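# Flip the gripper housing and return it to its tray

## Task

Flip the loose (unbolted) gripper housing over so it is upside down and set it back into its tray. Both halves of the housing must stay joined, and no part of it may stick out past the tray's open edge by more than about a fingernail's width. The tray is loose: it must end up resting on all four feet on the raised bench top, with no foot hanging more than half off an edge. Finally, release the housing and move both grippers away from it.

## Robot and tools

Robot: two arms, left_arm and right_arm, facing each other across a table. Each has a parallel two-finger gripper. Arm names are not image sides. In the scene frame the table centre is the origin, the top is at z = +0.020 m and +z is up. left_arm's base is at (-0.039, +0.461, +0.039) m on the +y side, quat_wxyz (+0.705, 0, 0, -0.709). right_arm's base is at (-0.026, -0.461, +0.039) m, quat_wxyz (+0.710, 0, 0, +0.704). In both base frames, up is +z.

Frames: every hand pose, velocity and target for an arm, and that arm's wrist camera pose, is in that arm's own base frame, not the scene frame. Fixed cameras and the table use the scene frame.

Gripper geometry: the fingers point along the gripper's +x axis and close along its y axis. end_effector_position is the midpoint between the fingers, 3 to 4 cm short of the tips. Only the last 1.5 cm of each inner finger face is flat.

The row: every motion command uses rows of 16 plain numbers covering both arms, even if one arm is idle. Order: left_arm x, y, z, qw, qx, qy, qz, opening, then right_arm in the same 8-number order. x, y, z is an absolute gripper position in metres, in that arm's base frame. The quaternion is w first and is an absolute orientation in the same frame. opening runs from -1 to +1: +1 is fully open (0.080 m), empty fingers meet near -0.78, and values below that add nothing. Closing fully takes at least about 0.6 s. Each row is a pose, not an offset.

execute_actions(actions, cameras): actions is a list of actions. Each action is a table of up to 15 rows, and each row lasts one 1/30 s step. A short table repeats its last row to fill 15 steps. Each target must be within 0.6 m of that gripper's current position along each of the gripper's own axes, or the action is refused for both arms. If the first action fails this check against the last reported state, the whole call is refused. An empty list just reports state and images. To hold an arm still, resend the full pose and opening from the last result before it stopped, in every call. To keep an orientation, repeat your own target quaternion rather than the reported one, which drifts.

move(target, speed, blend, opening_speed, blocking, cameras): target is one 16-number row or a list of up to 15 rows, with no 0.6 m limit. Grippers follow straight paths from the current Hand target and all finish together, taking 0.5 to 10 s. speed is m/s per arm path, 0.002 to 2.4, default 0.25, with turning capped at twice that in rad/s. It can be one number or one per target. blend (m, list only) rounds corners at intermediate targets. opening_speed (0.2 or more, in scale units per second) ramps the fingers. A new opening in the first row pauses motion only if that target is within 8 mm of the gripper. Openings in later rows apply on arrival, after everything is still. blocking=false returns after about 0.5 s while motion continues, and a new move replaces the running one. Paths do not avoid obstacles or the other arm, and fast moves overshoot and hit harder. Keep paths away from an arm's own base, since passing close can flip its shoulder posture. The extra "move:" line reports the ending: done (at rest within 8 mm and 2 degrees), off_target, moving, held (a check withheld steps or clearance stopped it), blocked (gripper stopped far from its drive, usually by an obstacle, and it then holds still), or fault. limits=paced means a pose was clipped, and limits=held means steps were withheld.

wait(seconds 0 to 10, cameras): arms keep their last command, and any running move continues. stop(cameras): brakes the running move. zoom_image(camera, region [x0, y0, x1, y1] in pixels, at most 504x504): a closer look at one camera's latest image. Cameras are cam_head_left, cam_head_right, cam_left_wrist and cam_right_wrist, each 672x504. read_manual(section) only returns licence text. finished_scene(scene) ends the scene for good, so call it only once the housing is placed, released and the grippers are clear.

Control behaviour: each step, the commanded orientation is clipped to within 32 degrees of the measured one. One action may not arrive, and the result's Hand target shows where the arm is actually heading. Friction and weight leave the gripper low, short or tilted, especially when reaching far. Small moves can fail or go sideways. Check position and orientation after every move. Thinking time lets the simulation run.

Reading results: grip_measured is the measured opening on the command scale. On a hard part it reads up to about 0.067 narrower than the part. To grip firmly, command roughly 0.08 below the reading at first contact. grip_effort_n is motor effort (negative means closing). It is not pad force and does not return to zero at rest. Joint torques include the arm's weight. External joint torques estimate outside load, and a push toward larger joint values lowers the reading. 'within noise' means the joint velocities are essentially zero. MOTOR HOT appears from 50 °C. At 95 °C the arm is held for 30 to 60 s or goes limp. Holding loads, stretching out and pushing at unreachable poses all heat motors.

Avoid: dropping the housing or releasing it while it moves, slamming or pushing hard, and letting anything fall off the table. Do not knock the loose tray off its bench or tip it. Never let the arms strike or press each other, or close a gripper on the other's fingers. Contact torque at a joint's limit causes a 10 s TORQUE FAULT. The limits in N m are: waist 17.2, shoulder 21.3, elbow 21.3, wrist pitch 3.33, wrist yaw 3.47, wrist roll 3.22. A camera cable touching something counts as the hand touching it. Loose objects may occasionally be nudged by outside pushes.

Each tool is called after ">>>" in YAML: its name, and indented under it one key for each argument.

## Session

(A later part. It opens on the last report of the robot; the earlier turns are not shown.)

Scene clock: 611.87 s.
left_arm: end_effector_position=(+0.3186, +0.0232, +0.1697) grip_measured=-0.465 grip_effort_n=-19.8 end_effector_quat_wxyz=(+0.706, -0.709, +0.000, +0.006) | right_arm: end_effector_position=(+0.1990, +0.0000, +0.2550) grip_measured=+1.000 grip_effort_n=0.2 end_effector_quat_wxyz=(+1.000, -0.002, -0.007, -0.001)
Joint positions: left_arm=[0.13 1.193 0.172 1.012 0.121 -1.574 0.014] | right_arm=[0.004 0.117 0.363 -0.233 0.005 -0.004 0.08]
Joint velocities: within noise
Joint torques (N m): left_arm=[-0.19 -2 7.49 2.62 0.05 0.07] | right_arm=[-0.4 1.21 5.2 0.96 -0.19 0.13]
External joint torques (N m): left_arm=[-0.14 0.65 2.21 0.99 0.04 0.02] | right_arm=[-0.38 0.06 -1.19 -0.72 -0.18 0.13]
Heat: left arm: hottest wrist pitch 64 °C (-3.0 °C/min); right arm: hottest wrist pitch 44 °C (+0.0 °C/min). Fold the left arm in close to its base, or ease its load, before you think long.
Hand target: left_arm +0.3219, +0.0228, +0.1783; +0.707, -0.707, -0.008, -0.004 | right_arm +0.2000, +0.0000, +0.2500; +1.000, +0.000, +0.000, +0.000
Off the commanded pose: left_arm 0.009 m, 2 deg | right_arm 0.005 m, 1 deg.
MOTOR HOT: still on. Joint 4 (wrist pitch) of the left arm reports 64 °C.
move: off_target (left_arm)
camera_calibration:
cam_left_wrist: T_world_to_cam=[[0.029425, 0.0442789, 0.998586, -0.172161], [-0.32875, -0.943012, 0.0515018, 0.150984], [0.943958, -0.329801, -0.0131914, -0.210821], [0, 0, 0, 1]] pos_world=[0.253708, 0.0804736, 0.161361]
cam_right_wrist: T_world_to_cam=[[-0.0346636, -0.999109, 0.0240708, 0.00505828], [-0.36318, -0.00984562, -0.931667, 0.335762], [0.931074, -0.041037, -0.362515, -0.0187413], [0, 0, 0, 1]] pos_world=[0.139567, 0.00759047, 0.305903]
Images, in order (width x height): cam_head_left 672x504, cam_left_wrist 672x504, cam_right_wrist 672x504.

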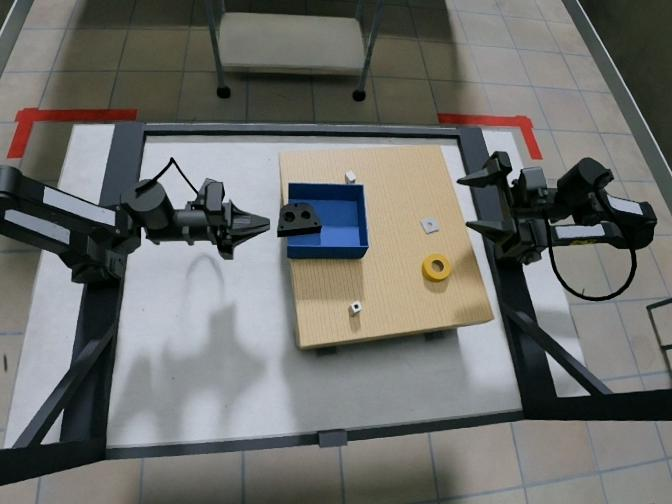

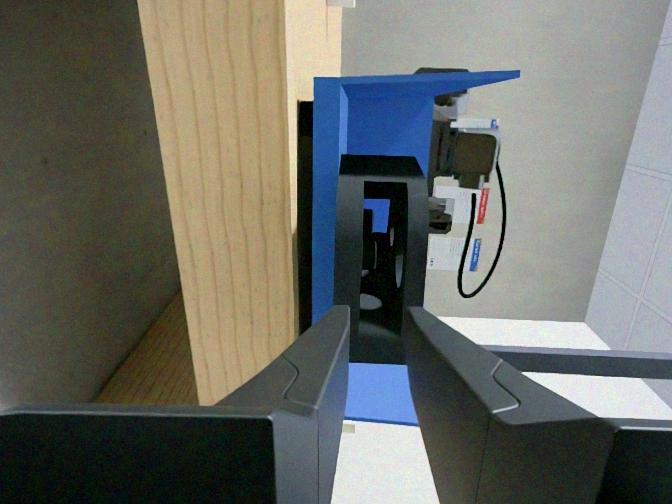

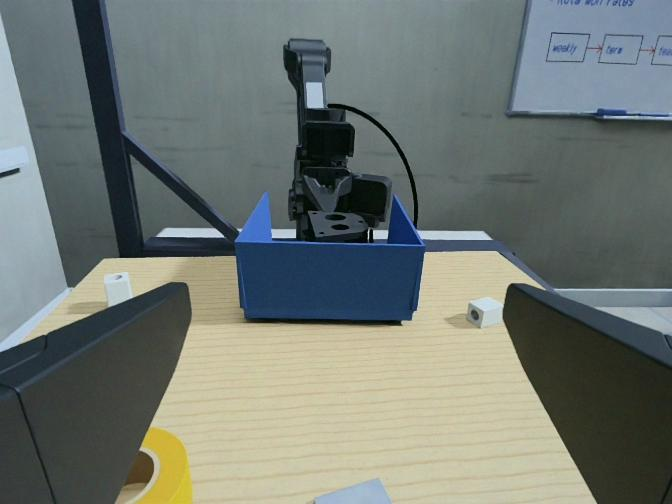

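>>> move:
  target:
    - [0.326, 0.0275, 0.179, 0.7071, -0.7071, -0.007, -0.005, -0.468, 0.20, 0.0, 0.25, 1, 0, 0, 0, 1]
    - [0.350, 0.0275, 0.1795, 0.7071, -0.7071, -0.007, -0.005, -0.468, 0.20, 0.0, 0.25, 1, 0, 0, 0, 1]
  speed: 0.05
  cameras: ["cam_left_wrist","cam_right_wrist"]

>>> zoom_image:
  camera: "cam_left_wrist"
  region: [200, 80, 600, 480]

Scene clock: 628.47 s.
left_arm: end_effector_position=(+0.3463, +0.0265, +0.1714) grip_measured=-0.465 grip_effort_n=-20.2 end_effector_quat_wxyz=(+0.706, -0.709, +0.004, +0.001) | right_arm: end_effector_position=(+0.1990, +0.0000, +0.2550) grip_measured=+1.000 grip_effort_n=-0.2 end_effector_quat_wxyz=(+1.000, -0.002, -0.007, -0.001)
Joint positions: left_arm=[0.137 1.348 0.268 1.072 0.141 -1.574 0.014] | right_arm=[0.004 0.117 0.363 -0.233 0.005 -0.004 0.08]
Joint velocities: within noise
Joint torques (N m): left_arm=[-0.24 -2.83 7.21 2.61 -0.18 0.1] | right_arm=[-0.4 1.2 5.19 0.96 -0.2 0.13]
External joint torques (N m): left_arm=[-0.18 0.67 2.16 1 -0.19 0.05] | right_arm=[-0.4 0 -1.08 -0.69 -0.18 0.13]
Heat: left arm: hottest wrist pitch 69 °C (-2.0 °C/min); right arm: hottest wrist pitch 44 °C (+0.0 °C/min). Fold the left arm in close to its base, or ease its load, before you think long.
Hand target: left_arm +0.3498, +0.0270, +0.1794; +0.707, -0.707, -0.006, -0.006 | right_arm +0.2000, +0.0000, +0.2500; +1.000, +0.000, +0.000, +0.000
Off the commanded pose: left_arm 0.009 m, 2 deg | right_arm 0.005 m, 1 deg.
MOTOR HOT: still on. Joint 4 (wrist pitch) of the left arm reports 69 °C.
move: off_target (left_arm)
camera_calibration:
cam_left_wrist: T_world_to_cam=[[0.0299443, 0.0441356, 0.998577, -0.175009], [-0.340304, -0.938893, 0.0517023, 0.166983], [0.939839, -0.341368, -0.0130949, -0.234146], [0, 0, 0, 1]] pos_world=[0.282125, 0.0845734, 0.16306]
cam_right_wrist: T_world_to_cam=[[-0.0346636, -0.999109, 0.0240708, 0.00505828], [-0.36318, -0.00984562, -0.931667, 0.335762], [0.931074, -0.041037, -0.362515, -0.0187413], [0, 0, 0, 1]] pos_world=[0.139567, 0.00759047, 0.305903]
Images, in order (width x height): cam_left_wrist 672x504, cam_right_wrist 672x504.

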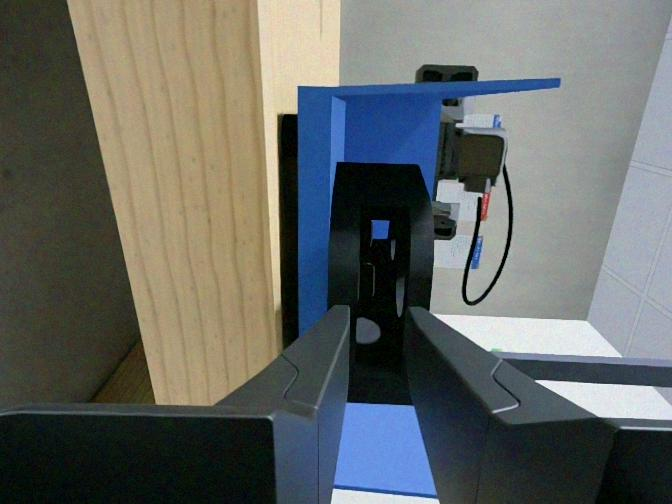

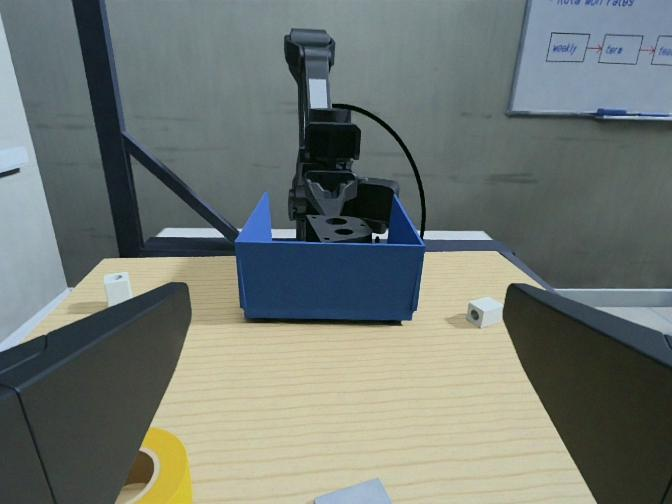

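Scaled by 1.260 from the camera's 672x504 image, which has a finer 960x720 frame.

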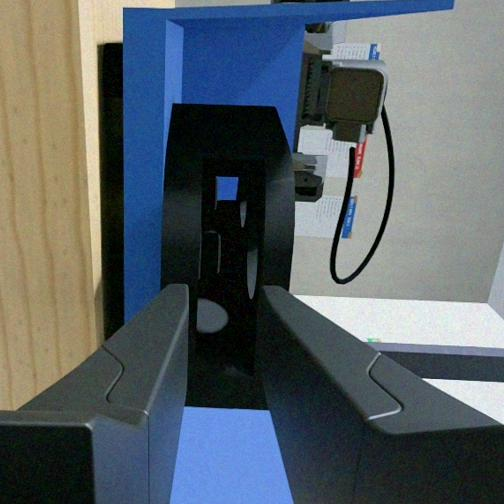

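>>> move:
  target:
    - [0.366, 0.0285, 0.1825, 0.7071, -0.7071, -0.008, -0.006, -0.468, 0.20, 0.0, 0.25, 1, 0, 0, 0, 1]
  speed: 0.05
  cameras: ["cam_left_wrist","cam_right_wrist","cam_head_left"]

>>> zoom_image:
  camera: "cam_head_left"
  region: [260, 160, 400, 280]

Scene clock: 636.93 s.
left_arm: end_effector_position=(+0.3625, +0.0277, +0.1746) grip_measured=-0.465 grip_effort_n=-19.8 end_effector_quat_wxyz=(+0.706, -0.709, +0.003, +0.000) | right_arm: end_effector_position=(+0.1990, +0.0000, +0.2550) grip_measured=+1.000 grip_effort_n=-0.7 end_effector_quat_wxyz=(+1.000, -0.002, -0.007, -0.001)
Joint positions: left_arm=[0.133 1.413 0.329 1.079 0.137 -1.574 0.014] | right_arm=[0.004 0.117 0.363 -0.233 0.005 -0.004 0.08]
Joint velocities: within noise
Joint torques (N m): left_arm=[-0.23 -3.27 7.13 2.61 -0.17 0.09] | right_arm=[-0.41 1.21 5.2 0.96 -0.2 0.13]
External joint torques (N m): left_arm=[-0.18 0.62 2.15 1.01 -0.18 0.04] | right_arm=[-0.41 0.02 -1.1 -0.7 -0.18 0.13]
Heat: left arm: hottest wrist pitch 67 °C (-5.0 °C/min); right arm: hottest wrist pitch 44 °C (+0.0 °C/min). Fold the left arm in close to its base, or ease its load, before you think long.
Hand target: left_arm +0.3660, +0.0282, +0.1823; +0.707, -0.707, -0.007, -0.007 | right_arm +0.2000, +0.0000, +0.2500; +1.000, +0.000, +0.000, +0.000
Off the commanded pose: left_arm 0.009 m, 1 deg | right_arm 0.005 m, 1 deg.
MOTOR HOT: still on. Joint 4 (wrist pitch) of the left arm reports 67 °C.
move: off_target (left_arm)
camera_calibration:
cam_left_wrist: T_world_to_cam=[[0.0269834, 0.0436509, 0.998682, -0.177636], [-0.34046, -0.938916, 0.0502375, 0.173759], [0.939872, -0.341367, -0.0104738, -0.249367], [0, 0, 0, 1]] pos_world=[0.298325, 0.0857734, 0.166061]
cam_right_wrist: T_world_to_cam=[[-0.0346636, -0.999109, 0.0240708, 0.00505828], [-0.36318, -0.00984562, -0.931667, 0.335762], [0.931074, -0.041037, -0.362515, -0.0187413], [0, 0, 0, 1]] pos_world=[0.139567, 0.00759047, 0.305903]
Images, in order (width x height): cam_head_left 672x504, cam_left_wrist 672x504, cam_right_wrist 672x504.

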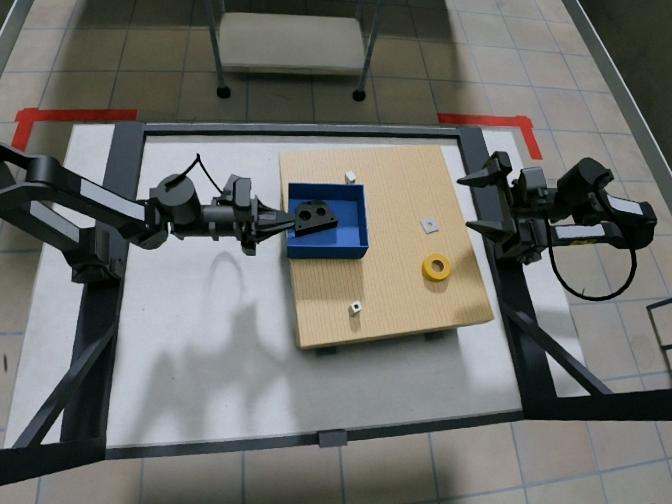

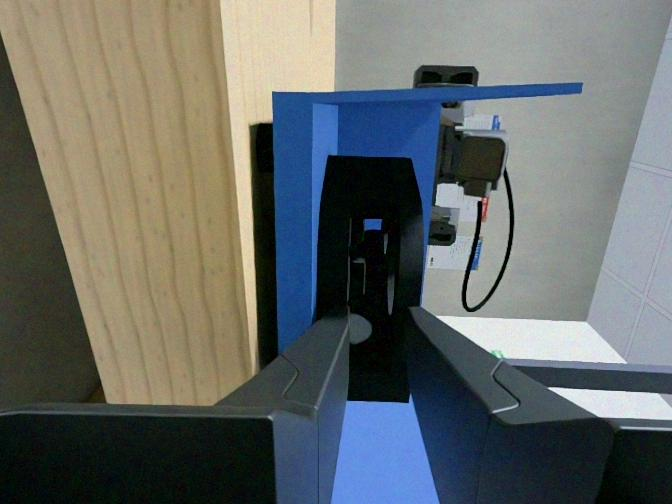

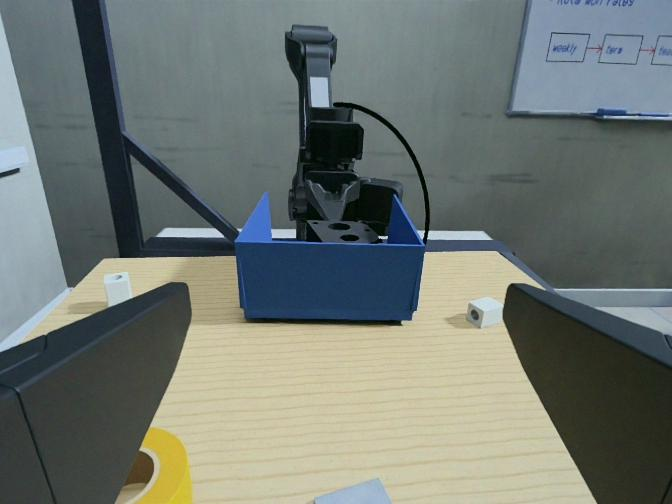

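Scaled by 3.600 from the camera's 672x504 image, which has a finer 960x720 frame.

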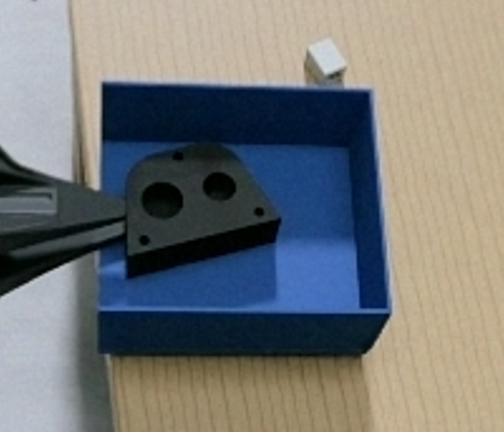

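>>> move:
  target:
    - [0.31, 0.026, 0.185, 0.7071, -0.7071, 0, 0, -0.468, 0.20, 0.0, 0.25, 1, 0, 0, 0, 1]
    - [0.27, 0.02, 0.27, 1, 0, 0, 0, -0.4, 0.20, 0.0, 0.25, 1, 0, 0, 0, 1]
    - [0.33, 0.02, 0.30, 0.8434, 0, 0.5373, 0, 0.5, 0.20, 0.0, 0.25, 1, 0, 0, 0, 1]
  speed: [0.12,0.35,0.25]

>>> zoom_image:
  camera: "cam_left_wrist"
  region: [150, 0, 600, 330]

Scene clock: 654.37 s.
left_arm: end_effector_position=(+0.3291, +0.0207, +0.2975) grip_measured=+0.497 grip_effort_n=12.8 end_effector_quat_wxyz=(+0.841, -0.003, +0.541, +0.004) | right_arm: end_effector_position=(+0.1990, +0.0000, +0.2550) grip_measured=+1.000 grip_effort_n=-0.2 end_effector_quat_wxyz=(+1.000, -0.002, -0.007, -0.001)
Joint positions: left_arm=[0.076 1.579 1.874 -1.438 0.029 0.06 0.057] | right_arm=[0.004 0.117 0.363 -0.233 0.005 -0.004 0.08]
Joint velocities: within noise
Joint torques (N m): left_arm=[-0.26 -4.81 7.55 0.66 -0.17 0.05] | right_arm=[-0.4 1.2 5.2 0.96 -0.19 0.13]
External joint torques (N m): left_arm=[-0.18 0.42 2.32 -0.31 -0.2 0.05] | right_arm=[-0.41 0.07 -1.22 -0.74 -0.18 0.13]
Heat: left arm: hottest wrist pitch 67 °C (+0.0 °C/min); right arm: hottest wrist pitch 44 °C (+0.0 °C/min). Fold the left arm in close to its base, or ease its load, before you think long.
Hand target: left_arm +0.3303, +0.0209, +0.3010; +0.843, +0.000, +0.537, +0.005 | right_arm +0.2000, +0.0000, +0.2500; +1.000, +0.000, +0.000, +0.000
Off the commanded pose: left_arm 0.003 m, 1 deg | right_arm 0.005 m, 1 deg.
MOTOR HOT: still on. Joint 4 (wrist pitch) of the left arm reports 67 °C.
move: done; target 2's new opening was sent with left_arm's hand 0.010 m and 1 deg from that target
camera_calibration:
cam_left_wrist: T_world_to_cam=[[0.0548966, -0.998491, -0.00132531, 0.0106251], [-0.994969, -0.0545915, -0.0839982, 0.386615], [0.0837991, 0.00592986, -0.996465, 0.348797], [0, 0, 0, 1]] pos_world=[0.354858, 0.0296466, 0.380053]
cam_right_wrist: T_world_to_cam=[[-0.0346636, -0.999109, 0.0240708, 0.00505828], [-0.36318, -0.00984562, -0.931667, 0.335762], [0.931074, -0.041037, -0.362515, -0.0187413], [0, 0, 0, 1]] pos_world=[0.139567, 0.00759047, 0.305903]

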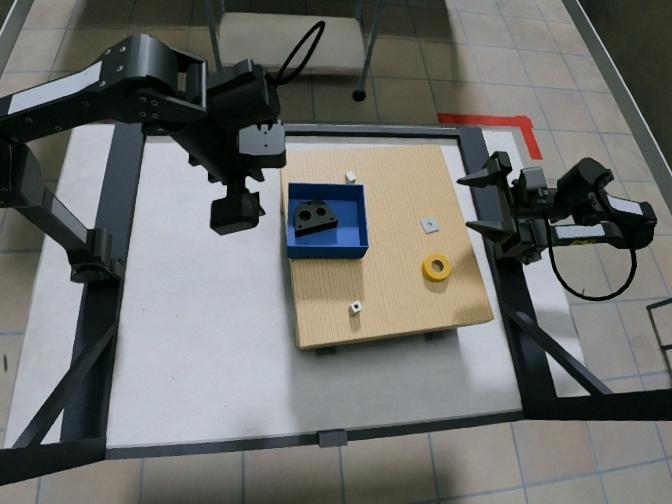

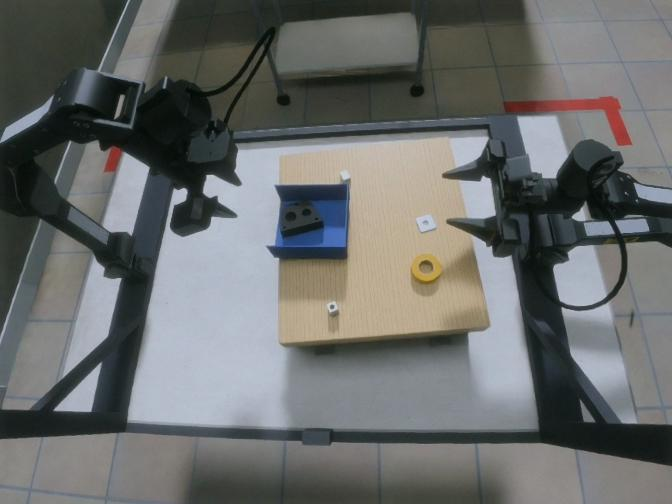

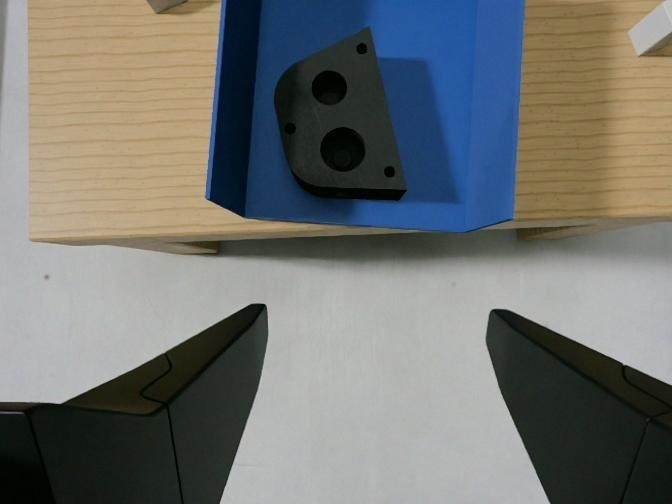

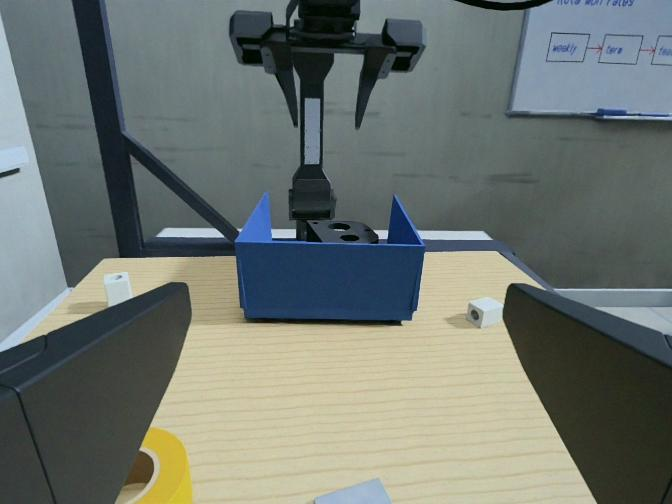

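Scaled by 1.120 from the camera's 672x504 image, which has a finer 960x720 frame.

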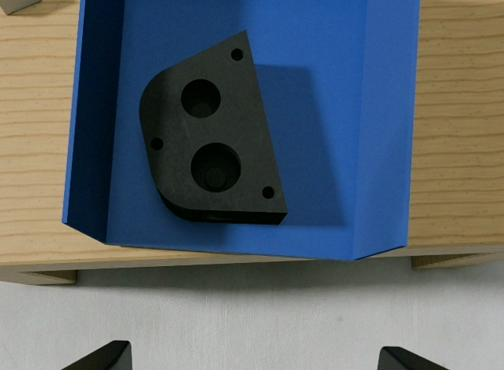

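>>> finished_scene:
  scene: 2

The scene is finished: the task was done.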